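# Balance golf mat on can with ball and block

## Task

Set the golf mat on top of the upright drink can on the table so the mat is level and its green face points up. A golf ball must rest on the mat's tee, and the sanding block must lie flat on the mat at the end without the tee, no more than 3 cm in from that edge. Nothing but the can may hold up the mat and the block.

## Robot and tools

Robot: two arms, left_arm and right_arm, each with a parallel two-finger gripper. Calibrated bases in the scene frame: left_arm at (-0.001, +0.326, +0.016) m, right_arm at (+0.001, -0.247, +0.026) m, each turned only slightly about z. Scene frame: origin at table-top height midway between the nominal bases, +z up, +x forward over the table, left_arm toward +y. Arm names do not match image sides. A camera stand stands behind the arms. Loose objects may occasionally get nudged by something other than the robot.

Frames: reported hand positions (metres), quaternions (wxyz), velocities, targets and wrist-camera poses are in that arm's own base frame. Head cameras and the table use the scene frame. Offsets you send are along the current Hand target's own axes. On the gripper, +z runs along the fingers and the fingers separate along y. end_effector_position is the point between the pads, about 1 cm short of the tips. Printed poses may be off by a few cm, more at long reach.

execute_actions(actions, cameras): actions is a list of actions. Each action is a list of 1 to 15 rows, one row per 1/30 s step; if shorter, the last row holds until step 15. Every row has 14 numbers in [-1, 1]: left_arm dx, dy, dz, rx, ry, rz, opening, then the same seven for right_arm. The first six of each arm are an offset from that arm's Hand target at the start of the action, not from the previous row; 1.0 equals 0.6 m or 180 degrees; rx, ry, rz form one rotation vector. Repeating an offset moves the arm further. To leave an arm alone, send six zeros plus its current opening. Opening is absolute: +1 fully open (0.094 m), -1 closed; sending 0 means half open. An empty actions list returns images plus the scene number and task. cameras: list of names, ["all"], or []; a wrong name voids the call.

move(target, speed, blend, opening_speed, grip_force, blocking, cameras): target is one 14-number row or a list of up to 15 rows, same layout and scale as above; every row is an offset from the Hand targets at the start of the move, not from the previous row. speed: m/s, 0.002 to 4.3, default 0.25 (turn rate limited to 2x in rad/s), one value or one per target. blend: corner rounding in m for lists, 0 means stop at each. opening_speed: rate of gripper opening change per second on the -1..1 scale, at least 0.2; use it to close gently. grip_force: newtons per pad, 10 to 50, one value or one per arm, stays set; lower forces close slowly. blocking=false returns after 0.5 s while the motion continues. Paths are straight, do not avoid obstacles or the other arm, and the whole move is capped at 10 s. Avoid paths passing near an arm's own base (the elbow can swing). The result adds a move: line: done, off_target, moving, held, fault, plus limits such as paced (pose clipped) or held (steps withheld).

wait(seconds 0 to 3600) lets time pass with no new commands; a running move continues. stop() brakes a running move. zoom_image(camera, region [x0,y0,x1,y1] pixels, at most 504x504) enlarges part of the latest image; cameras are cam_head_left, cam_head_right, cam_left_wrist, cam_right_wrist, all 672x504. read_manual gives licence text only. finished_scene(scene) ends the scene permanently; the goal must hold without the robot.

Results: Hand target is the last commanded pose after clipping; the next offsets count from it. Grippers often stop short of it due to friction and load; a repeated execute_actions with zero offsets re-requests it, otherwise send the gap as an offset. Orientation commands are clipped to within 40 degrees of the measured one each step. grip_measured is the measured opening on the command scale; with nothing held it may read a bit wide, and on a held part a bit narrower. To release, command well above grip_measured. Joint velocities may read within noise. Joint torques follow joint order, have offsets and noise; numbers 3 and 4 wrap at ±28 N m. Tool commands shows present gripper commands. Execute results list some step positions.

Avoid: dropping anything or letting anything leave the table (fails the task), releasing moving parts, fast impacts, hard pushes against the table or fixed things, arms touching or one gripper closing on the other's fingers, strain on wrist camera cables. To end a push, command back beyond the gripper's position. Motors heat when holding loads, stretched, or pushing; MOTOR HOT warns at 85 °C, and at 100 °C that arm goes limp for 30 to 60 s.

Each tool is called after "Request:" by a JSON object that holds its "fn" and its "kwargs".

## Session

Request:
{"fn": "execute_actions", "kwargs": {"actions": []}}

Scene clock: 0.00 s.
left_arm: end_effector_position=(+0.5934, +0.0920, +0.3016) grip_measured=+1.000 end_effector_quat_wxyz=(+0.131, -0.253, +0.957, +0.046) | right_arm: end_effector_position=(+0.2880, -0.2712, +0.3165) grip_measured=+1.000 end_effector_quat_wxyz=(+0.152, -0.293, +0.944, -0.028)
Joint positions: left_arm=[0.118 1.762 1.897 -1.456 -0.127 -0.383 0.094] | right_arm=[-0.867 1.261 1.374 -1.508 -0.258 -1.445 0.094]
Joint velocities: within noise
Joint torques (N m): no reading
Heat: left arm: hottest shoulder 35 °C; right arm: hottest elbow 39 °C.
Hand target: left_arm +0.5994, +0.0971, +0.3206; +0.156, -0.260, +0.952, +0.046 | right_arm +0.2951, -0.2744, +0.3359; +0.166, -0.295, +0.940, -0.050
Tool commands: left_gripper/opening=+1.0 right_gripper/opening=+1.0
camera_calibration:
cam_left_wrist: T_world_to_cam=[[0.51389, -0.85741, -0.02761, -0.21737], [-0.84392, -0.51106, 0.16314, 0.53437], [-0.15399, -0.06053, -0.98622, 0.48335]] pos_world=[0.6371, 0.11599, 0.38351]
cam_right_wrist: T_world_to_cam=[[0.53995, -0.83164, 0.1297, -0.4185], [-0.83979, -0.52193, 0.14948, 0.09105], [-0.05661, -0.18963, -0.98022, 0.36135]] pos_world=[0.32289, -0.232, 0.39487]

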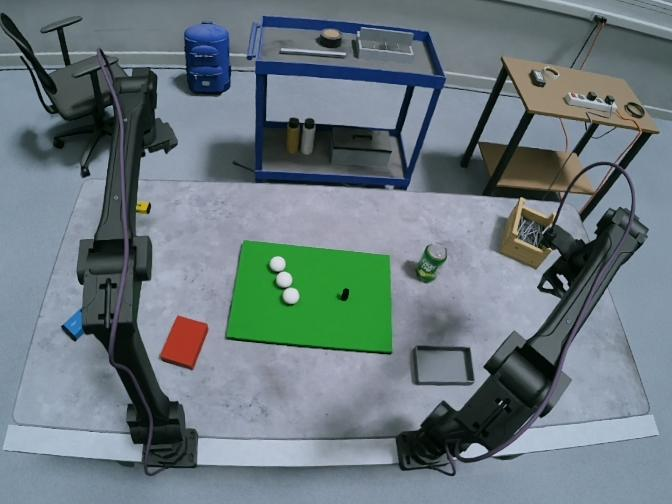

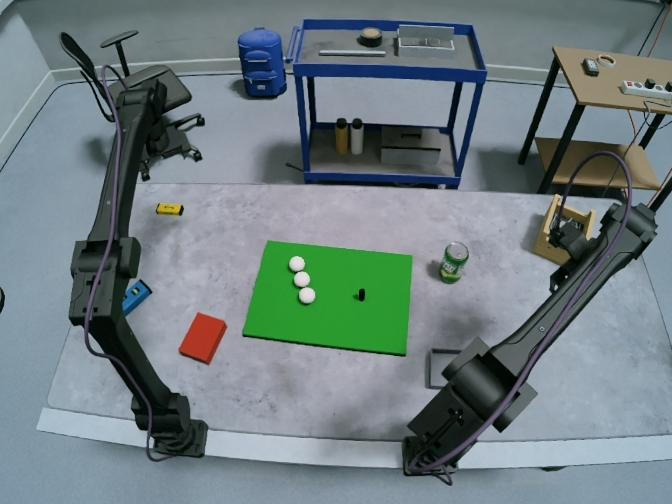

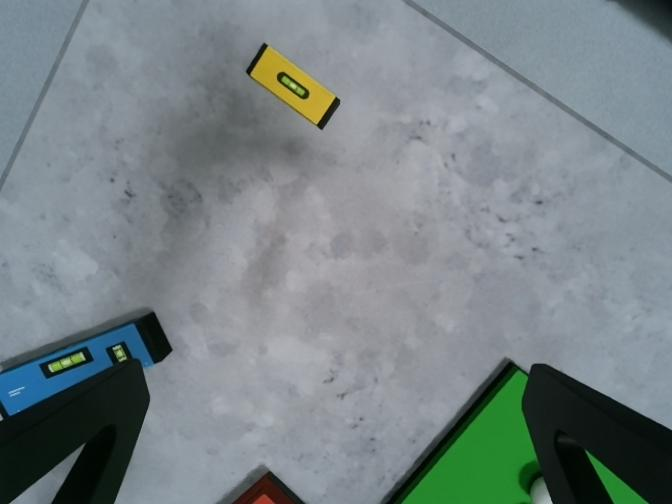

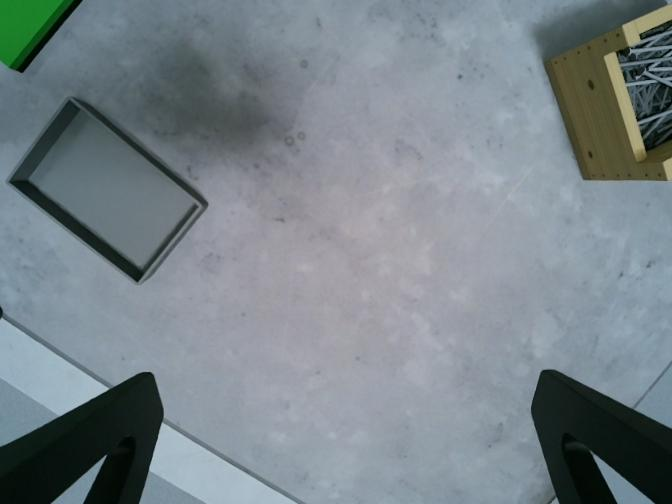

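Request:
{"fn": "move", "kwargs": {"target": [0.636,0.114,0.0865,0.0397,0.0986,0.2287,1,-0.603,0.702,0.336,-0.0476,0.1007,0.0981,1], "speed": 0.4, "cameras": ["all"]}}

Scene clock: 6.07 s.
left_arm: end_effector_position=(+0.2603, -0.0156, +0.1426) grip_measured=+1.000 end_effector_quat_wxyz=(-0.018, +0.084, +0.996, +0.003) | right_arm: end_effector_position=(+0.3939, +0.2675, +0.1408) grip_measured=+1.000 end_effector_quat_wxyz=(-0.033, -0.162, +0.986, -0.009)
Joint positions: left_arm=[-0.063 1.078 0.797 -1.325 -0.007 0.104 0.094] | right_arm=[0.594 1.673 1.374 -1.341 -0.011 0.268 0.094]
Joint torques (N m): left_arm=[-1.38 -6.77 7.9 0.49 0.05 0.09] | right_arm=[-0.5 -12.98 13.9 0.18 0.13 0.23]
Heat: left arm: hottest shoulder 36 °C; right arm: hottest elbow 41 °C.
Hand target: left_arm +0.2671, -0.0187, +0.1498; +0.000, +0.096, +0.995, -0.001 | right_arm +0.4165, +0.2786, +0.1676; +0.000, -0.148, +0.989, +0.000
Off the commanded pose: left_arm 0.010 m, 3 deg | right_arm 0.037 m, 4 deg.
move: off_target (left_arm, right_arm)
cam_left_wrist: T_world_to_cam=[[-0.15041, -0.9885, -0.01562, 0.02626], [-0.87838, 0.12637, 0.46096, 0.2007], [-0.45368, 0.08305, -0.88728, 0.33485]] pos_world=[0.33215, -0.02721, 0.205]
cam_right_wrist: T_world_to_cam=[[0.31054, -0.95056, -0.00245, 0.13588], [-0.83477, -0.27394, 0.47762, 0.37292], [-0.45468, -0.14628, -0.87856, 0.42816]] pos_world=[0.46378, 0.29395, 0.19838]

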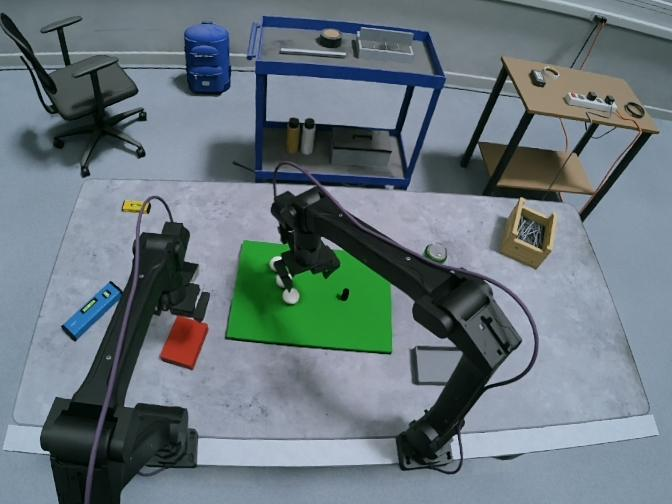

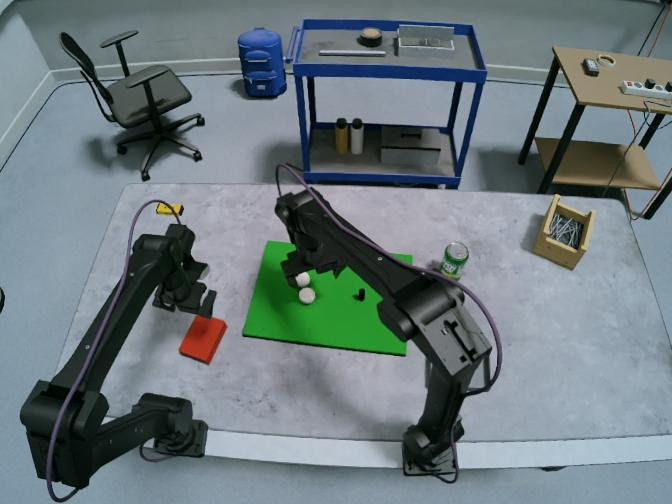

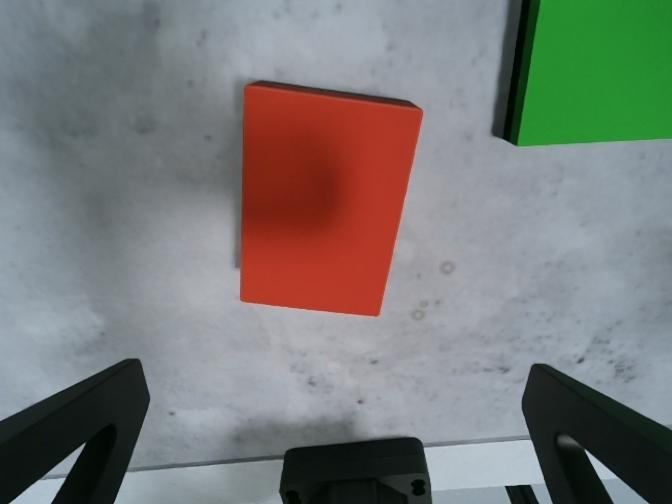

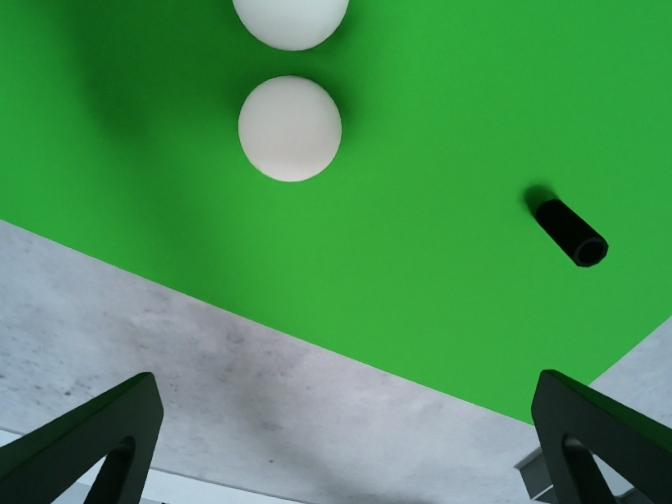

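Request:
{"fn": "move", "kwargs": {"target": [[0.003,0.0155,0.06,0,0,0.024,1,-0.062,0.043,0.06,0,0,0,1],[0.003,0.0155,0.133,0,0,0.024,1,-0.062,0.043,0.218,0,0,0,1]], "blend": [0.02,0], "speed": 0.15, "cameras": ["cam_left_wrist","cam_right_wrist"]}}

Scene clock: 8.97 s.
left_arm: end_effector_position=(+0.2585, -0.0084, +0.0670) grip_measured=+1.000 end_effector_quat_wxyz=(-0.014, +0.125, +0.992, +0.002) | right_arm: end_effector_position=(+0.4434, +0.3019, +0.0334) grip_measured=+1.000 end_effector_quat_wxyz=(-0.016, -0.150, +0.989, -0.002)
Joint positions: left_arm=[-0.035 1.164 0.642 -1.077 -0.007 0.215 0.094] | right_arm=[0.595 1.904 1.399 -1.097 -0.011 0.294 0.094]
Joint torques (N m): left_arm=[-0.03 -6.12 6.99 0.69 0.06 0.1] | right_arm=[0.85 -15.21 7.76 1.42 0.12 0.22]
Heat: left arm: hottest shoulder 36 °C; right arm: hottest elbow 42 °C.
Hand target: left_arm +0.2671, -0.0093, +0.0700; +0.000, +0.133, +0.991, -0.001 | right_arm +0.4445, +0.3142, +0.0368; +0.000, -0.148, +0.989, +0.000
Off the commanded pose: left_arm 0.009 m, 2 deg | right_arm 0.013 m, 2 deg.
move: off_target (right_arm)
cam_left_wrist: T_world_to_cam=[[-0.2315, -0.97275, -0.01313, 0.05294], [-0.86792, 0.20042, 0.45448, 0.23139], [-0.43946, 0.1166, -0.89066, 0.26315]] pos_world=[0.32873, -0.02556, 0.1299]
cam_right_wrist: T_world_to_cam=[[0.28742, -0.95773, -0.0117, 0.16569], [-0.85565, -0.26223, 0.4462, 0.48173], [-0.43041, -0.11824, -0.89485, 0.3427]] pos_world=[0.51207, 0.32553, 0.09366]

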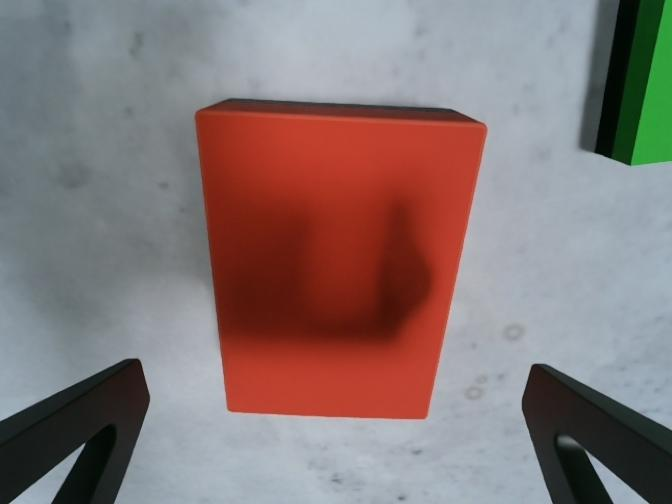

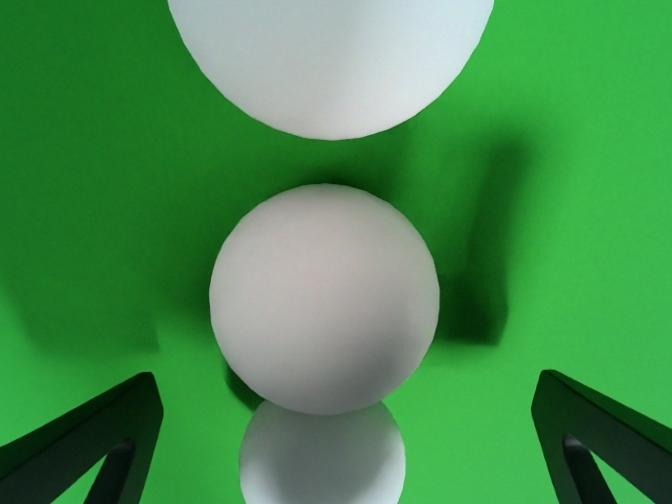

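Request:
{"fn": "move", "kwargs": {"target": [0,0,0,0,0,0,1,-0.030,0.007,0.029,0,0,0,1], "speed": 0.1, "cameras": ["cam_right_wrist"]}}

Scene clock: 10.43 s.
left_arm: end_effector_position=(+0.2585, -0.0084, +0.0670) grip_measured=+1.000 end_effector_quat_wxyz=(-0.014, +0.125, +0.992, +0.002) | right_arm: end_effector_position=(+0.4448, +0.3029, +0.0149) grip_measured=+1.000 end_effector_quat_wxyz=(-0.025, -0.150, +0.988, -0.006)
Joint positions: left_arm=[-0.035 1.164 0.642 -1.077 -0.007 0.215 0.094] | right_arm=[0.595 1.943 1.404 -1.081 -0.011 0.294 0.094]
Joint torques (N m): left_arm=[-0.03 -6.18 6.99 0.69 0.06 0.1] | right_arm=[1.26 -13.45 10.95 1.36 0.12 0.17]
Heat: left arm: hottest shoulder 36 °C; right arm: hottest elbow 42 °C.
Hand target: left_arm +0.2671, -0.0093, +0.0700; +0.000, +0.133, +0.991, -0.001 | right_arm +0.4604, +0.3234, +0.0193; +0.000, -0.148, +0.989, +0.000
Off the commanded pose: left_arm 0.009 m, 2 deg | right_arm 0.026 m, 3 deg.
move: off_target (right_arm)
cam_right_wrist: T_world_to_cam=[[0.28725, -0.95784, -0.00613, 0.166], [-0.84876, -0.25749, 0.46185, 0.48675], [-0.44395, -0.12746, -0.88694, 0.3356]] pos_world=[0.51444, 0.32711, 0.07387]

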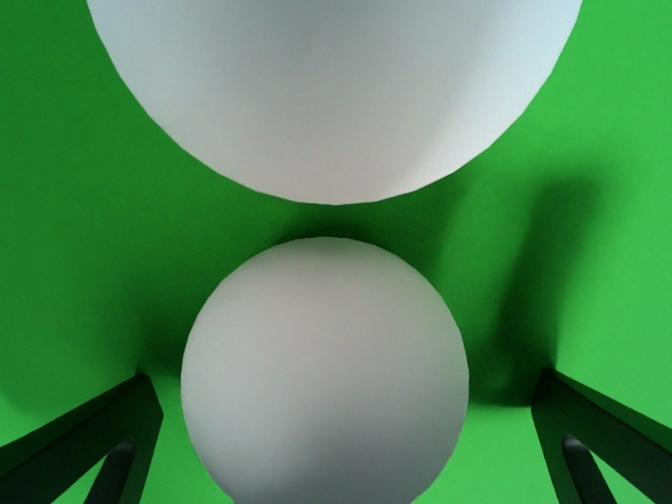

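Request:
{"fn": "move", "kwargs": {"target": [0,0.002,0.107,0,0,0,1,0,0,0,0,0,0,-0.22], "speed": 0.1, "opening_speed": 0.8, "cameras": ["cam_left_wrist","cam_right_wrist"]}}

Scene clock: 12.87 s.
left_arm: end_effector_position=(+0.2581, -0.0083, +0.0029) grip_measured=+1.000 end_effector_quat_wxyz=(-0.015, +0.127, +0.992, +0.002) | right_arm: end_effector_position=(+0.4407, +0.3111, +0.0146) grip_measured=-0.212 end_effector_quat_wxyz=(-0.023, -0.158, +0.987, -0.005)
Joint positions: left_arm=[-0.035 1.307 0.547 -0.841 -0.007 0.219 0.094] | right_arm=[0.612 1.944 1.405 -1.078 -0.011 0.294 0.037]
Joint torques (N m): left_arm=[0.03 -7.06 5.93 0.7 0.06 0.09] | right_arm=[0.32 -14.15 10.8 1.16 0.13 0.18]
Heat: left arm: hottest shoulder 36 °C; right arm: hottest elbow 43 °C.
Hand target: left_arm +0.2674, -0.0082, +0.0058; +0.000, +0.133, +0.991, -0.001 | right_arm +0.4604, +0.3234, +0.0193; +0.000, -0.148, +0.989, +0.000
Off the commanded pose: left_arm 0.010 m, 2 deg | right_arm 0.024 m, 3 deg.
move: done
cam_left_wrist: T_world_to_cam=[[-0.23599, -0.97167, -0.01269, 0.05319], [-0.86624, 0.20443, 0.45588, 0.25971], [-0.44037, 0.11858, -0.88995, 0.20622]] pos_world=[0.32833, -0.02586, 0.0658]
cam_right_wrist: T_world_to_cam=[[0.30335, -0.95285, -0.00713, 0.16643], [-0.84545, -0.27259, 0.45924, 0.48877], [-0.43954, -0.13328, -0.88828, 0.3344]] pos_world=[0.50973, 0.33639, 0.07377]

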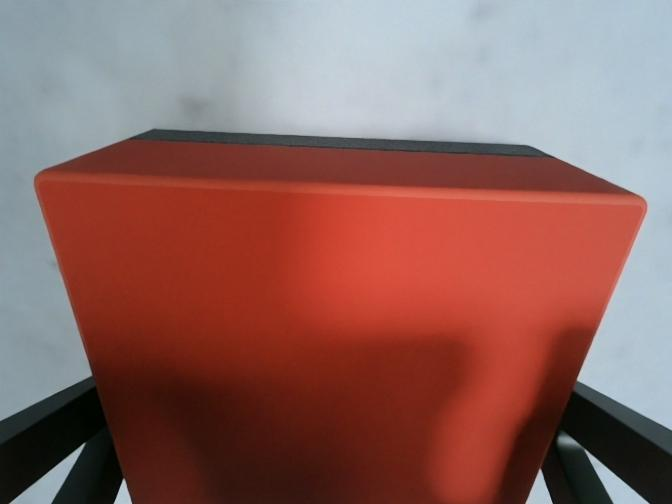

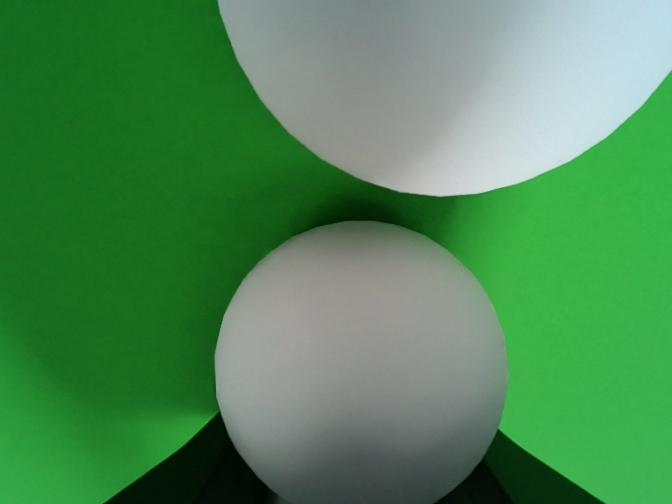

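Request:
{"fn": "move", "kwargs": {"target": [[0,0,0,0,0,0,1,0,0,-0.168,0,0,0,-0.22],[0,0,0,0,0,0,1,0.532,-0.484,-0.168,0,0,0.094,-0.22]], "blend": [0.04,0], "speed": 0.35, "cameras": ["cam_right_wrist"]}}

Scene clock: 16.83 s.
left_arm: end_effector_position=(+0.2581, -0.0083, +0.0029) grip_measured=+1.000 end_effector_quat_wxyz=(-0.015, +0.127, +0.992, +0.002) | right_arm: end_effector_position=(+0.2396, -0.0462, +0.1156) grip_measured=-0.212 end_effector_quat_wxyz=(-0.006, +0.006, +1.000, -0.004)
Joint positions: left_arm=[-0.035 1.307 0.547 -0.841 -0.007 0.219 0.094] | right_arm=[-0.181 1.034 0.695 -1.243 0.011 -0.169 0.037]
Joint torques (N m): left_arm=[0.09 -7.12 5.93 0.7 0.05 0.1] | right_arm=[-1.32 -4.78 8.69 0.09 -0.2 -0.2]
Heat: left arm: hottest shoulder 36 °C; right arm: hottest elbow 43 °C.
Hand target: left_arm +0.2674, -0.0082, +0.0058; +0.000, +0.133, +0.991, -0.001 | right_arm +0.2401, -0.0476, +0.1203; +0.000, -0.001, +1.000, +0.000
Off the commanded pose: left_arm 0.010 m, 2 deg | right_arm 0.005 m, 1 deg.
move: done
cam_right_wrist: T_world_to_cam=[[-0.02089, -0.99978, -0.00197, -0.03735], [-0.9036, 0.01804, 0.42801, 0.20597], [-0.42788, 0.01072, -0.90377, 0.29371]] pos_world=[0.31101, -0.0442, 0.17722]

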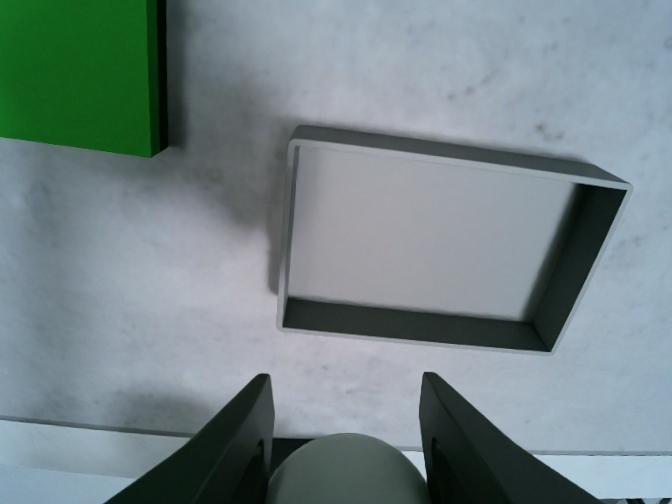

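Request:
{"fn": "move", "kwargs": {"target": [[0,0,0,0,0,0,1,0.022,-0.006,0.170,0,0,0,-0.22],[0,0,0,0,0,0,1,0.022,-0.006,0.170,0,0,0,0.12],[0,0,0,0,0,0,1,0.022,-0.006,-0.02,0,0,0,0.12]], "speed": 0.2, "cameras": ["cam_right_wrist"]}}

Scene clock: 20.87 s.
left_arm: end_effector_position=(+0.2581, -0.0083, +0.0029) grip_measured=+1.000 end_effector_quat_wxyz=(-0.015, +0.127, +0.992, +0.002) | right_arm: end_effector_position=(+0.2053, -0.0462, +0.1073) grip_measured=+0.118 end_effector_quat_wxyz=(-0.034, +0.007, +0.999, +0.002)
Joint positions: left_arm=[-0.035 1.307 0.547 -0.841 -0.007 0.219 0.094] | right_arm=[-0.21 0.981 0.638 -1.296 0.011 -0.195 0.053]
Joint torques (N m): left_arm=[0.03 -7.12 5.93 0.7 0.05 0.1] | right_arm=[-1.67 -4.6 12.9 0.06 -0.1 -0.2]
Heat: left arm: hottest shoulder 36 °C; right arm: hottest elbow 44 °C.
Hand target: left_arm +0.2674, -0.0082, +0.0058; +0.000, +0.133, +0.991, -0.001 | right_arm +0.2269, -0.0512, +0.1323; +0.000, -0.001, +1.000, +0.000
Off the commanded pose: left_arm 0.010 m, 2 deg | right_arm 0.033 m, 4 deg.
move: off_target (right_arm)
cam_right_wrist: T_world_to_cam=[[-0.02439, -0.99962, -0.01284, -0.03621], [-0.87831, 0.0153, 0.47784, 0.16789], [-0.47746, 0.02293, -0.87835, 0.2796]] pos_world=[0.28008, -0.04517, 0.1649]

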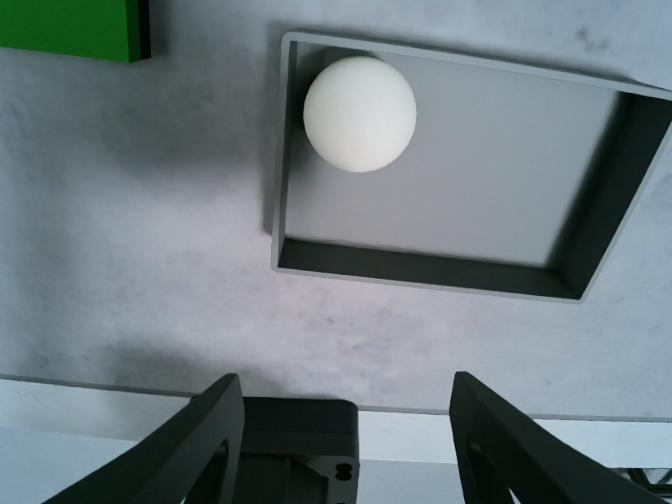

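Request:
{"fn": "move", "kwargs": {"target": [0,0,0,0,0,0,1,-0.33,0.602,-0.012,0,0,-0.094,0.8], "speed": 0.4, "cameras": ["cam_right_wrist"]}}

Scene clock: 24.40 s.
left_arm: end_effector_position=(+0.2581, -0.0083, +0.0029) grip_measured=+1.000 end_effector_quat_wxyz=(-0.015, +0.127, +0.992, +0.002) | right_arm: end_effector_position=(+0.4023, +0.2963, +0.1133) grip_measured=+0.798 end_effector_quat_wxyz=(-0.032, -0.160, +0.987, -0.010)
Joint positions: left_arm=[-0.035 1.307 0.547 -0.841 -0.007 0.219 0.094] | right_arm=[0.632 1.752 1.405 -1.29 -0.011 0.31 0.084]
Joint torques (N m): left_arm=[0.09 -7.06 5.93 0.7 0.05 0.1] | right_arm=[0.09 -13.68 13.7 -0.03 0.11 0.2]
Heat: left arm: hottest shoulder 36 °C; right arm: hottest elbow 44 °C.
Hand target: left_arm +0.2674, -0.0082, +0.0058; +0.000, +0.133, +0.991, -0.001 | right_arm +0.4245, +0.3103, +0.1394; +0.000, -0.148, +0.989, +0.000
Off the commanded pose: left_arm 0.010 m, 2 deg | right_arm 0.037 m, 4 deg.
move: off_target (right_arm)
cam_right_wrist: T_world_to_cam=[[0.30778, -0.95146, -0.00011, 0.16168], [-0.83676, -0.27074, 0.47595, 0.40104], [-0.45288, -0.14639, -0.87947, 0.41153]] pos_world=[0.47219, 0.32265, 0.17108]

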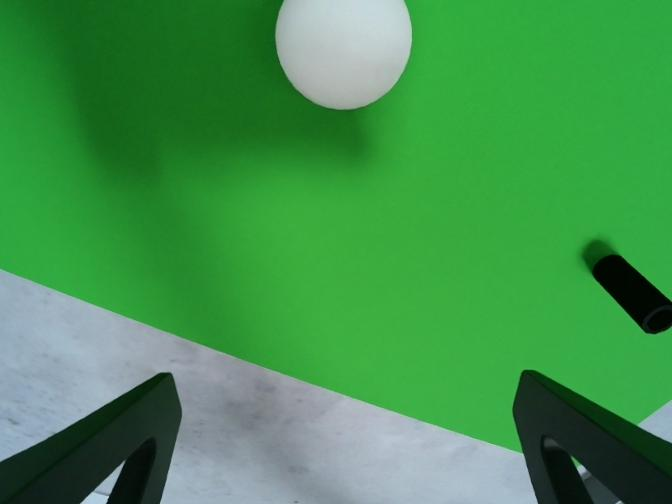

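Request:
{"fn": "wait", "kwargs": {"seconds": 0.1, "cameras": ["cam_head_left","cam_head_right"]}}

Scene clock: 24.80 s.
left_arm: end_effector_position=(+0.2581, -0.0083, +0.0029) grip_measured=+1.000 end_effector_quat_wxyz=(-0.015, +0.127, +0.992, +0.002) | right_arm: end_effector_position=(+0.4023, +0.2963, +0.1133) grip_measured=+0.798 end_effector_quat_wxyz=(-0.032, -0.160, +0.987, -0.010)
Joint positions: left_arm=[-0.035 1.307 0.547 -0.841 -0.007 0.219 0.094] | right_arm=[0.632 1.752 1.405 -1.29 -0.011 0.31 0.084]
Joint torques (N m): left_arm=[0.09 -7.06 5.93 0.7 0.05 0.1] | right_arm=[-0.26 -13.51 13.68 0.01 0.11 0.2]
Heat: left arm: hottest shoulder 36 °C; right arm: hottest elbow 45 °C.
Hand target: left_arm +0.2674, -0.0082, +0.0058; +0.000, +0.133, +0.991, -0.001 | right_arm +0.4245, +0.3103, +0.1394; +0.000, -0.148, +0.989, +0.000
Tool commands: left_gripper/opening=+1.0 right_gripper/opening=+0.8
Off the commanded pose: left_arm 0.010 m, 2 deg | right_arm 0.037 m, 4 deg.
wait: 0.10 s; at rest from the start

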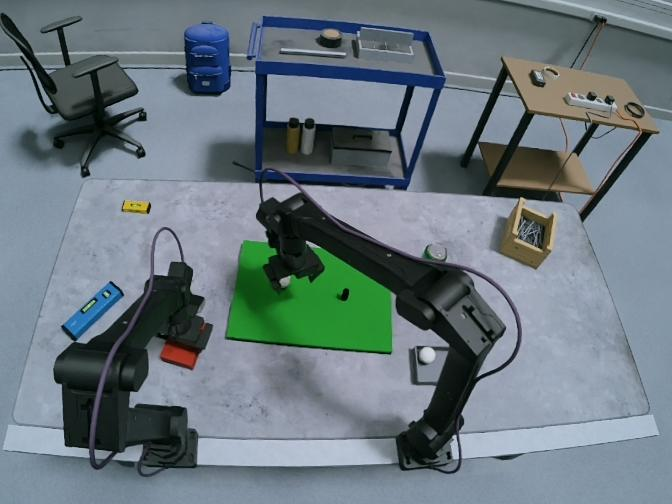

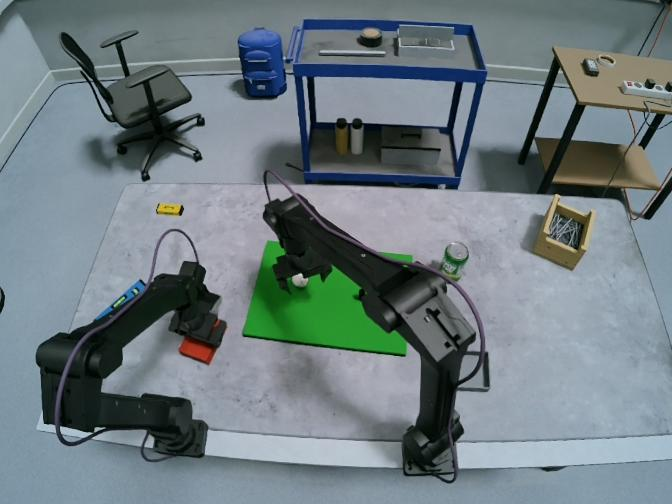

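Request:
{"fn": "move", "kwargs": {"target": [0,0,0,0,0,0,1,-0.106,0.002,0.11,0,0,0,0.8], "speed": 0.2, "cameras": ["cam_right_wrist"]}}

Scene clock: 26.73 s.
left_arm: end_effector_position=(+0.2581, -0.0083, +0.0029) grip_measured=+1.000 end_effector_quat_wxyz=(-0.015, +0.127, +0.992, +0.002) | right_arm: end_effector_position=(+0.4538, +0.3165, +0.0462) grip_measured=+0.798 end_effector_quat_wxyz=(-0.044, -0.148, +0.988, -0.017)
Joint positions: left_arm=[-0.035 1.307 0.547 -0.841 -0.007 0.219 0.094] | right_arm=[0.607 1.966 1.531 -1.23 -0.008 0.31 0.084]
Joint torques (N m): left_arm=[0.03 -7.06 5.93 0.69 0.05 0.1] | right_arm=[-1.44 -16.5 13.03 1.01 0.1 -0.14]
Heat: left arm: hottest shoulder 36 °C; right arm: hottest elbow 45 °C.
Hand target: left_arm +0.2674, -0.0082, +0.0058; +0.000, +0.133, +0.991, -0.001 | right_arm +0.4849, +0.3300, +0.0733; +0.000, -0.148, +0.989, +0.000
Off the commanded pose: left_arm 0.010 m, 2 deg | right_arm 0.043 m, 5 deg.
move: off_target (right_arm)
cam_right_wrist: T_world_to_cam=[[0.28464, -0.95857, 0.01139, 0.17724], [-0.83292, -0.24141, 0.49797, 0.46947], [-0.47459, -0.15123, -0.86712, 0.38956]] pos_world=[0.52546, 0.34215, 0.10199]

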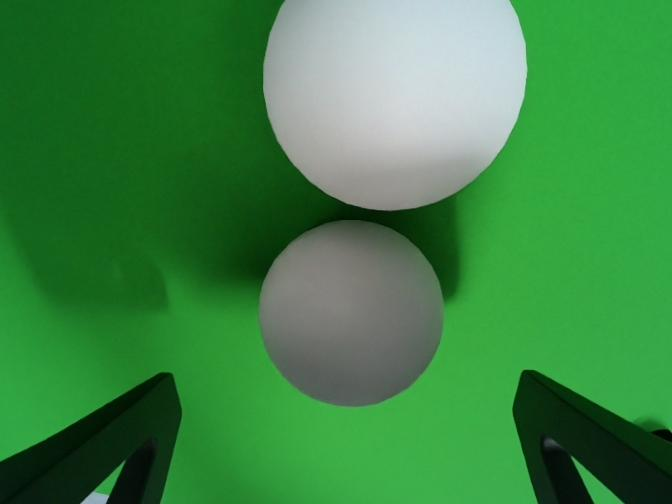

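Request:
{"fn": "move", "kwargs": {"target": [[0,0,0,0,0,0,1,-0.012,0,0.058,0,0,0,0.8],[0,0,0,0,0,0,1,-0.012,0,0.058,0,0,0,-0.22]], "speed": 0.12, "cameras": ["cam_right_wrist"]}}

Scene clock: 29.80 s.
left_arm: end_effector_position=(+0.2581, -0.0083, +0.0029) grip_measured=+1.000 end_effector_quat_wxyz=(-0.015, +0.127, +0.992, +0.002) | right_arm: end_effector_position=(+0.4628, +0.3227, +0.0193) grip_measured=-0.111 end_effector_quat_wxyz=(-0.037, -0.148, +0.988, -0.014)
Joint positions: left_arm=[-0.035 1.307 0.547 -0.841 -0.007 0.219 0.094] | right_arm=[0.607 2.013 1.531 -1.167 -0.008 0.31 0.042]
Joint torques (N m): left_arm=[0.09 -7.06 5.91 0.7 0.06 0.1] | right_arm=[-1.9 -16.32 11.69 1.29 0.11 -0.14]
Heat: left arm: hottest shoulder 36 °C; right arm: hottest elbow 46 °C.
Hand target: left_arm +0.2674, -0.0082, +0.0058; +0.000, +0.133, +0.991, -0.001 | right_arm +0.4918, +0.3321, +0.0385; +0.000, -0.148, +0.989, +0.000
Off the commanded pose: left_arm 0.010 m, 2 deg | right_arm 0.036 m, 5 deg.
move: off_target (right_arm); target 2's new opening was sent with right_arm's hand 0.037 m and 5 deg from that target
cam_right_wrist: T_world_to_cam=[[0.28451, -0.95865, 0.00661, 0.18123], [-0.83913, -0.24569, 0.48529, 0.49631], [-0.46359, -0.14362, -0.87433, 0.36408]] pos_world=[0.53369, 0.34797, 0.07628]

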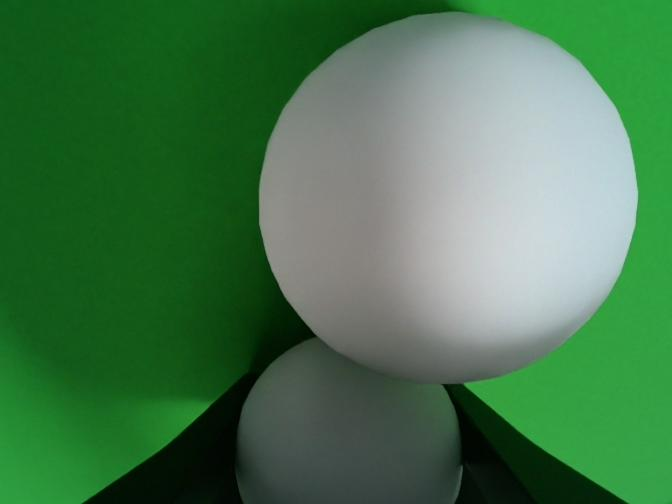

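Request:
{"fn": "move", "kwargs": {"target": [[0,0,0,0,0,0,1,0,0,-0.168,0,0,0,-0.22],[0,0,0,0,0,0,1,0.62,-0.563,-0.145,0,0,0.094,-0.22],[0,0,0,0,0,0,1,0.62,-0.563,0.03,0,0,0.094,-0.22],[0,0,0,0,0,0,1,0.62,-0.563,0.03,0,0,0.094,0.12],[0,0,0,0,0,0,1,0.62,-0.563,-0.16,0,0,0.094,0.12]], "blend": [0.04,0.03,0,0,0], "speed": [0.3,0.4,0.15,0.15,0.25], "cameras": ["cam_right_wrist"]}}

Scene clock: 35.43 s.
left_arm: end_effector_position=(+0.2581, -0.0083, +0.0029) grip_measured=+1.000 end_effector_quat_wxyz=(-0.015, +0.127, +0.992, +0.002) | right_arm: end_effector_position=(+0.2163, -0.0901, +0.1122) grip_measured=+0.118 end_effector_quat_wxyz=(-0.030, +0.005, +1.000, +0.006)
Joint positions: left_arm=[-0.035 1.307 0.547 -0.841 -0.007 0.219 0.094] | right_arm=[-0.385 1.047 0.692 -1.276 0.011 -0.374 0.053]
Joint torques (N m): left_arm=[0.09 -7.06 5.93 0.7 0.06 0.1] | right_arm=[-1.79 -4.84 12.59 0.1 -0.2 -0.15]
Heat: left arm: hottest shoulder 36 °C; right arm: hottest elbow 46 °C.
Hand target: left_arm +0.2674, -0.0082, +0.0058; +0.000, +0.133, +0.991, -0.001 | right_arm +0.2347, -0.0997, +0.1347; +0.000, -0.001, +1.000, +0.000
Off the commanded pose: left_arm 0.010 m, 2 deg | right_arm 0.031 m, 4 deg.
move: off_target (right_arm)
cam_right_wrist: T_world_to_cam=[[-0.01995, -0.99955, -0.02231, -0.07972], [-0.88258, 0.00713, 0.47011, 0.17691], [-0.46974, 0.02907, -0.88232, 0.2894]] pos_world=[0.2905, -0.08936, 0.1704]

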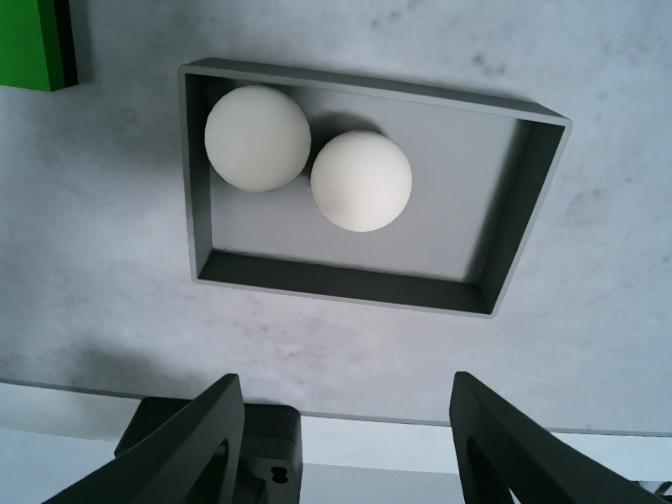

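Request:
{"fn": "move", "kwargs": {"target": [[0,0,0,0,0,0,1,-0.49,0.71,-0.02,0,0,-0.094,0.8],[0,0,0,0,0,0,1,-0.515,0.728,0.09,0,0,-0.094,0.8]], "blend": [0.02,0], "speed": [0.4,0.2], "cameras": ["cam_right_wrist"]}}

Scene clock: 39.50 s.
left_arm: end_effector_position=(+0.2581, -0.0083, +0.0029) grip_measured=+1.000 end_effector_quat_wxyz=(-0.015, +0.127, +0.992, +0.002) | right_arm: end_effector_position=(+0.5160, +0.3251, +0.0518) grip_measured=+0.798 end_effector_quat_wxyz=(-0.046, -0.161, +0.986, -0.013)
Joint positions: left_arm=[-0.035 1.307 0.547 -0.841 -0.007 0.219 0.094] | right_arm=[0.56 2.102 1.772 -1.336 -0.011 0.235 0.084]
Joint torques (N m): left_arm=[0.03 -7.06 5.91 0.7 0.05 0.09] | right_arm=[-1.14 -18.78 12.92 1.17 0.12 0.21]
Heat: left arm: hottest shoulder 36 °C; right arm: hottest elbow 47 °C.
Hand target: left_arm +0.2674, -0.0082, +0.0058; +0.000, +0.133, +0.991, -0.001 | right_arm +0.5432, +0.3375, +0.0805; +0.000, -0.148, +0.989, +0.000
Off the commanded pose: left_arm 0.010 m, 2 deg | right_arm 0.041 m, 6 deg.
move: off_target (right_arm)
cam_right_wrist: T_world_to_cam=[[0.31048, -0.95058, 0.00185, 0.1523], [-0.82291, -0.2678, 0.50111, 0.52373], [-0.47584, -0.15711, -0.86538, 0.42771]] pos_world=[0.58722, 0.35222, 0.10741]

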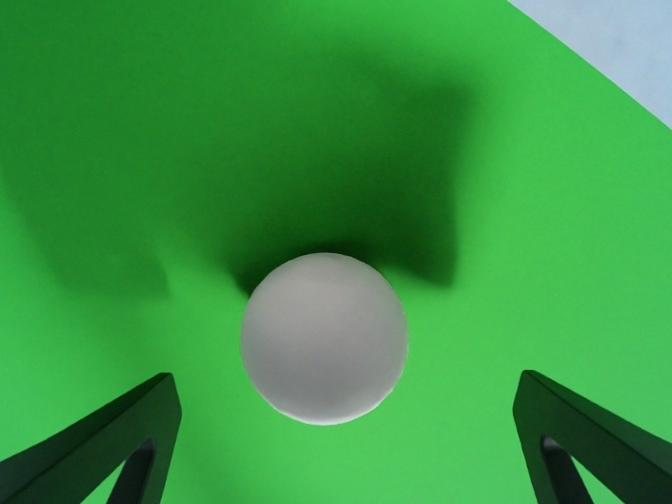

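Request:
{"fn": "move", "kwargs": {"target": [[0,0,0,0,0,0,1,0.012,0.012,0.062,0,0,0,0.8],[0,0,0,0,0,0,1,0.012,0.012,0.062,0,0,0,-0.22]], "speed": 0.12, "cameras": ["cam_right_wrist"]}}

Scene clock: 41.67 s.
left_arm: end_effector_position=(+0.2581, -0.0083, +0.0029) grip_measured=+1.000 end_effector_quat_wxyz=(-0.015, +0.127, +0.992, +0.002) | right_arm: end_effector_position=(+0.5336, +0.3370, +0.0507) grip_measured=-0.218 end_effector_quat_wxyz=(-0.006, -0.156, +0.988, +0.002)
Joint positions: left_arm=[-0.035 1.307 0.547 -0.841 -0.007 0.219 0.094] | right_arm=[0.561 2.102 1.772 -1.25 -0.009 0.248 0.037]
Joint torques (N m): left_arm=[0.03 -7.06 5.93 0.69 0.05 0.09] | right_arm=[0.91 -17.61 7.61 1.39 0.14 0.22]
Heat: left arm: hottest shoulder 36 °C; right arm: hottest elbow 47 °C.
Hand target: left_arm +0.2674, -0.0082, +0.0058; +0.000, +0.133, +0.991, -0.001 | right_arm +0.5342, +0.3423, +0.0433; +0.000, -0.148, +0.989, +0.000
Off the commanded pose: left_arm 0.010 m, 2 deg | right_arm 0.009 m, 1 deg.
move: done
cam_right_wrist: T_world_to_cam=[[0.29942, -0.95396, -0.01721, 0.16614], [-0.8605, -0.27779, 0.42706, 0.56927], [-0.41218, -0.11306, -0.90406, 0.39012]] pos_world=[0.60091, 0.36074, 0.11244]

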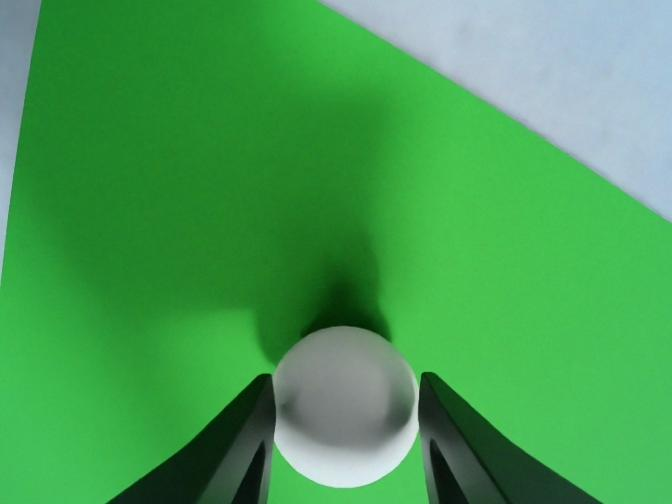

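Request:
{"fn": "move", "kwargs": {"target": [[0,0,0,0,0,0,0.8,0,0,0,0,0,0,1],[0,0,0,0,0,0,0.8,0.035,0.003,0.04,0,0,0,1]], "speed": 0.12, "cameras": ["cam_right_wrist"]}}

Scene clock: 43.80 s.
left_arm: end_effector_position=(+0.2581, -0.0076, +0.0029) grip_measured=+0.801 end_effector_quat_wxyz=(-0.015, +0.126, +0.992, +0.002) | right_arm: end_effector_position=(+0.5176, +0.3272, +0.0178) grip_measured=+0.998 end_effector_quat_wxyz=(-0.012, -0.149, +0.989, +0.001)
Joint positions: left_arm=[-0.032 1.307 0.547 -0.841 -0.007 0.219 0.085] | right_arm=[0.561 2.094 1.666 -1.163 -0.011 0.262 0.094]
Joint torques (N m): left_arm=[-0.09 -7.06 5.93 0.68 0.06 0.09] | right_arm=[0.5 -18.14 7.04 1.36 0.13 0.19]
Heat: left arm: hottest shoulder 36 °C; right arm: hottest elbow 47 °C.
Hand target: left_arm +0.2674, -0.0082, +0.0058; +0.000, +0.133, +0.991, -0.001 | right_arm +0.5136, +0.3379, +0.0193; +0.000, -0.148, +0.989, +0.000
Off the commanded pose: left_arm 0.010 m, 2 deg | right_arm 0.012 m, 1 deg.
move: off_target (right_arm)
cam_right_wrist: T_world_to_cam=[[0.28608, -0.95808, -0.01564, 0.16921], [-0.85994, -0.26391, 0.43687, 0.56174], [-0.42268, -0.11153, -0.89939, 0.35758]] pos_world=[0.5858, 0.35025, 0.07885]

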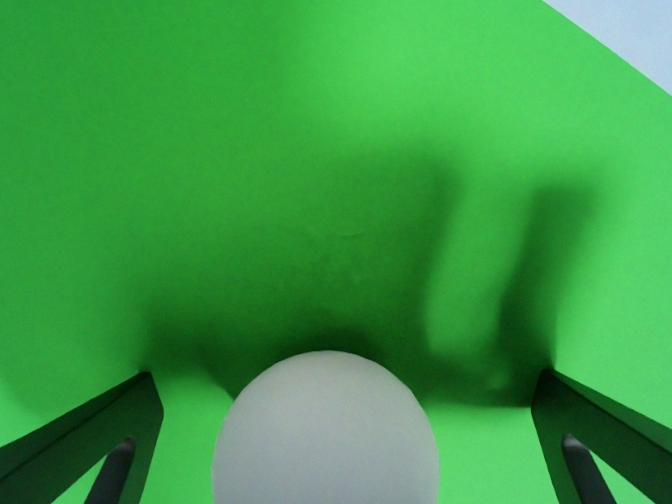

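Request:
{"fn": "move", "kwargs": {"target": [[0,0,0,0,0,0,0.8,0.03,0.006,0,0,0,0,1],[0,0,0,0,0,0,0.6,0.03,0.006,0,0,0,0,-0.22]], "speed": 0.1, "cameras": ["cam_left_wrist","cam_right_wrist"]}}

Scene clock: 46.47 s.
left_arm: end_effector_position=(+0.2581, -0.0076, +0.0029) grip_measured=+0.733 end_effector_quat_wxyz=(-0.015, +0.128, +0.992, +0.002) | right_arm: end_effector_position=(+0.5013, +0.3282, +0.0168) grip_measured=-0.150 end_effector_quat_wxyz=(-0.007, -0.144, +0.990, +0.001)
Joint positions: left_arm=[-0.032 1.307 0.547 -0.841 -0.007 0.224 0.081] | right_arm=[0.578 2.059 1.603 -1.127 -0.008 0.29 0.04]
Joint torques (N m): left_arm=[-0.03 -7.06 5.93 0.68 0.05 0.07] | right_arm=[0.67 -17.61 6.69 1.03 0.01 0.16]
Heat: left arm: hottest shoulder 36 °C; right arm: hottest elbow 47 °C.
Hand target: left_arm +0.2674, -0.0082, +0.0058; +0.000, +0.133, +0.991, -0.001 | right_arm +0.4953, +0.3361, +0.0193; +0.000, -0.148, +0.989, +0.000
Off the commanded pose: left_arm 0.010 m, 2 deg | right_arm 0.010 m, 1 deg.
move: done; target 2's new opening was sent with right_arm's hand 0.016 m and 1 deg from that target
cam_left_wrist: T_world_to_cam=[[-0.23749, -0.97131, -0.01249, 0.05436], [-0.86593, 0.20586, 0.45584, 0.2595], [-0.44019, 0.11907, -0.88997, 0.20609]] pos_world=[0.32834, -0.02516, 0.0658]
cam_right_wrist: T_world_to_cam=[[0.27591, -0.96108, -0.01435, 0.18099], [-0.86628, -0.25511, 0.42951, 0.54885], [-0.41645, -0.10607, -0.90295, 0.34507]] pos_world=[0.56923, 0.35057, 0.07844]

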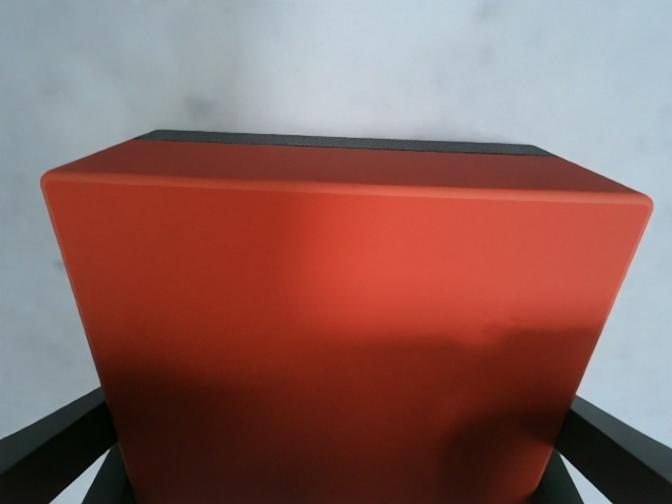

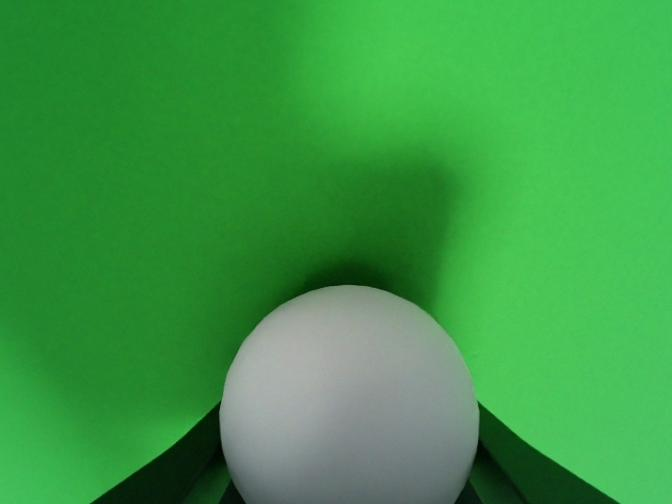

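Request:
{"fn": "move", "kwargs": {"target": [[0,0,0,0,0,0,0.6,0,0,-0.168,0,0,0,-0.22],[0,0,0,0,0,0,0.6,0.686,-0.578,-0.16,0,0,0.094,-0.22],[0,0,0,0,0,0,0.6,0.686,-0.578,0.0,0,0,0.094,-0.22],[0,0,0,0,0,0,0.6,0.686,-0.578,0.0,0,0,0.094,0.12],[0,0,0,0,0,0,0.6,0.686,-0.578,-0.2,0,0,0.094,0.12]], "blend": [0.04,0.03,0,0,0], "speed": [0.3,0.4,0.15,0.15,0.25], "cameras": ["cam_right_wrist","cam_head_left"]}}

Scene clock: 52.43 s.
left_arm: end_effector_position=(+0.2581, -0.0076, +0.0029) grip_measured=+0.733 end_effector_quat_wxyz=(-0.015, +0.128, +0.992, +0.002) | right_arm: end_effector_position=(+0.1853, -0.1054, +0.1156) grip_measured=+0.118 end_effector_quat_wxyz=(-0.031, +0.007, +0.999, +0.011)
Joint positions: left_arm=[-0.032 1.307 0.547 -0.841 -0.007 0.224 0.081] | right_arm=[-0.506 0.978 0.66 -1.318 0.011 -0.493 0.053]
Joint torques (N m): left_arm=[-0.03 -7.06 5.93 0.68 0.06 0.07] | right_arm=[-2.02 -3.84 12.78 0.17 -0.12 -0.19]
Heat: left arm: hottest shoulder 36 °C; right arm: hottest elbow 47 °C.
Hand target: left_arm +0.2674, -0.0082, +0.0058; +0.000, +0.133, +0.991, -0.001 | right_arm +0.2030, -0.1159, +0.1395; +0.000, -0.001, +1.000, +0.000
Off the commanded pose: left_arm 0.010 m, 2 deg | right_arm 0.032 m, 4 deg.
move: off_target (right_arm)
cam_right_wrist: T_world_to_cam=[[-0.02339, -0.99923, -0.03146, -0.09371], [-0.88152, 0.00577, 0.47212, 0.14738], [-0.47157, 0.03878, -0.88097, 0.27963]] pos_world=[0.2596, -0.10533, 0.17382]
Images, in order (width x height): cam_head_left 672x504, cam_right_wrist 672x504.

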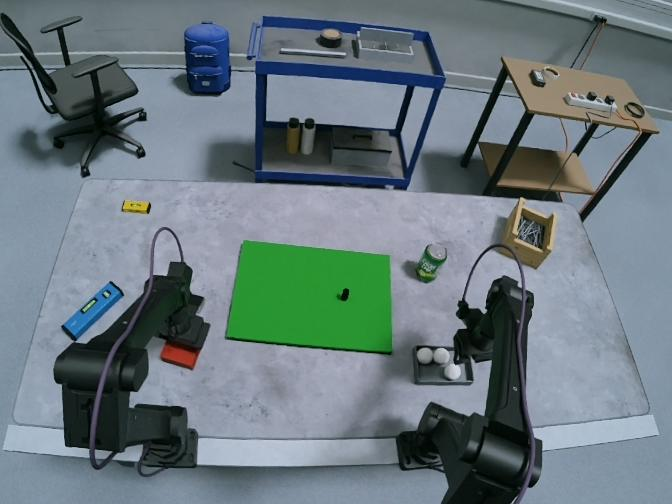

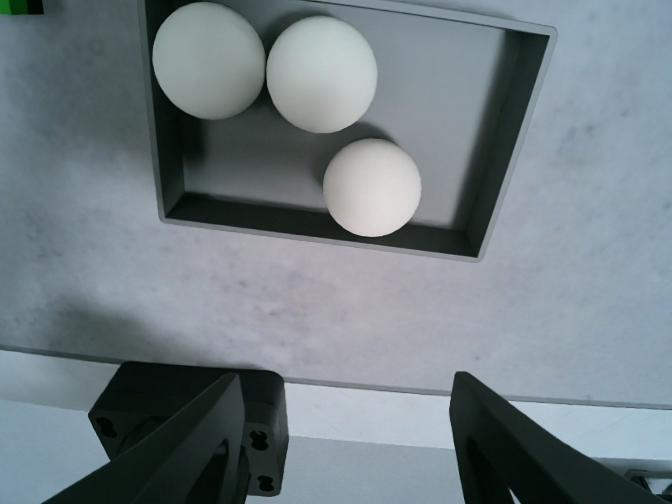

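Request:
{"fn": "move", "kwargs": {"target": [0,0,-0.2,0,0,0,0.6,-0.403,0.477,0.02,0,0,0.047,0.3], "speed": 0.35, "cameras": ["cam_left_wrist","cam_right_wrist"]}}

Scene clock: 56.30 s.
left_arm: end_effector_position=(+0.2415, -0.0089, +0.0983) grip_measured=+0.733 end_effector_quat_wxyz=(-0.043, +0.132, +0.990, +0.000) | right_arm: end_effector_position=(+0.4190, +0.1631, +0.1034) grip_measured=+0.298 end_effector_quat_wxyz=(-0.031, +0.060, +0.998, -0.008)
Joint positions: left_arm=[-0.04 1.107 0.691 -1.24 -0.007 0.226 0.081] | right_arm=[0.368 1.639 1.227 -1.223 -0.011 0.488 0.061]
Joint torques (N m): left_arm=[-0.03 -7.47 11.37 -0.12 0.03 0.07] | right_arm=[-0.26 -11.93 13.24 0.16 0.14 0.24]
Heat: left arm: hottest shoulder 36 °C; right arm: hottest elbow 47 °C.
Hand target: left_arm +0.2675, -0.0081, +0.1258; +0.000, +0.133, +0.991, -0.001 | right_arm +0.4445, +0.1706, +0.1274; +0.000, +0.073, +0.997, +0.000
Off the commanded pose: left_arm 0.038 m, 5 deg | right_arm 0.036 m, 4 deg.
move: off_target (left_arm, right_arm)
cam_left_wrist: T_world_to_cam=[[-0.24682, -0.96906, -0.00097, 0.05147], [-0.83752, 0.21282, 0.50327, 0.19056], [-0.48749, 0.12503, -0.86413, 0.29269]] pos_world=[0.31498, -0.02727, 0.15707]
cam_right_wrist: T_world_to_cam=[[-0.12822, -0.99169, 0.00999, 0.21809], [-0.87423, 0.11778, 0.47101, 0.33644], [-0.46828, 0.05166, -0.88207, 0.36529]] pos_world=[0.49315, 0.15778, 0.16156]

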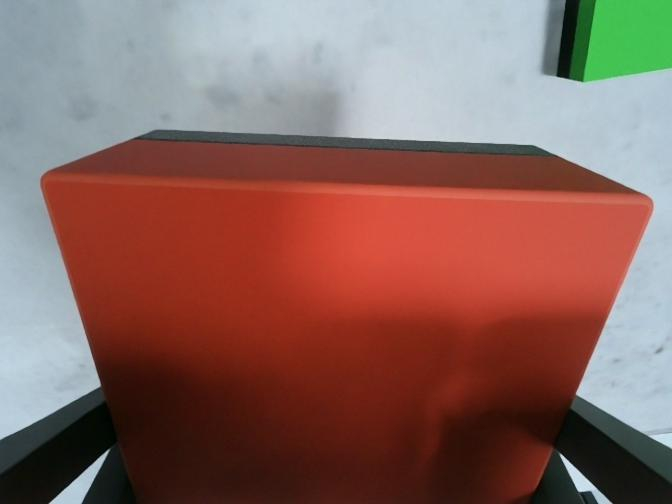

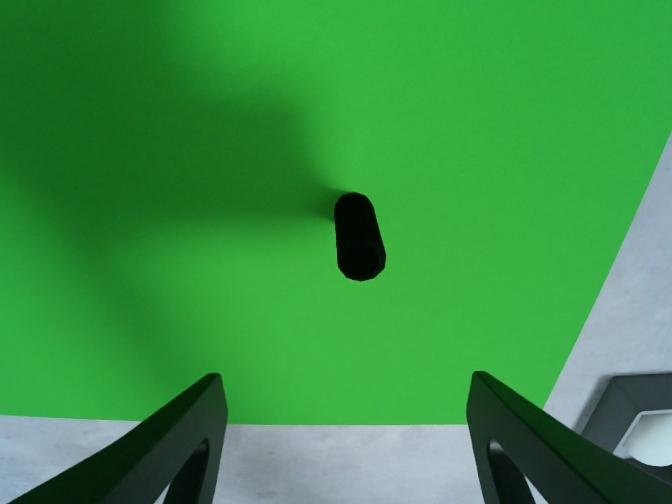

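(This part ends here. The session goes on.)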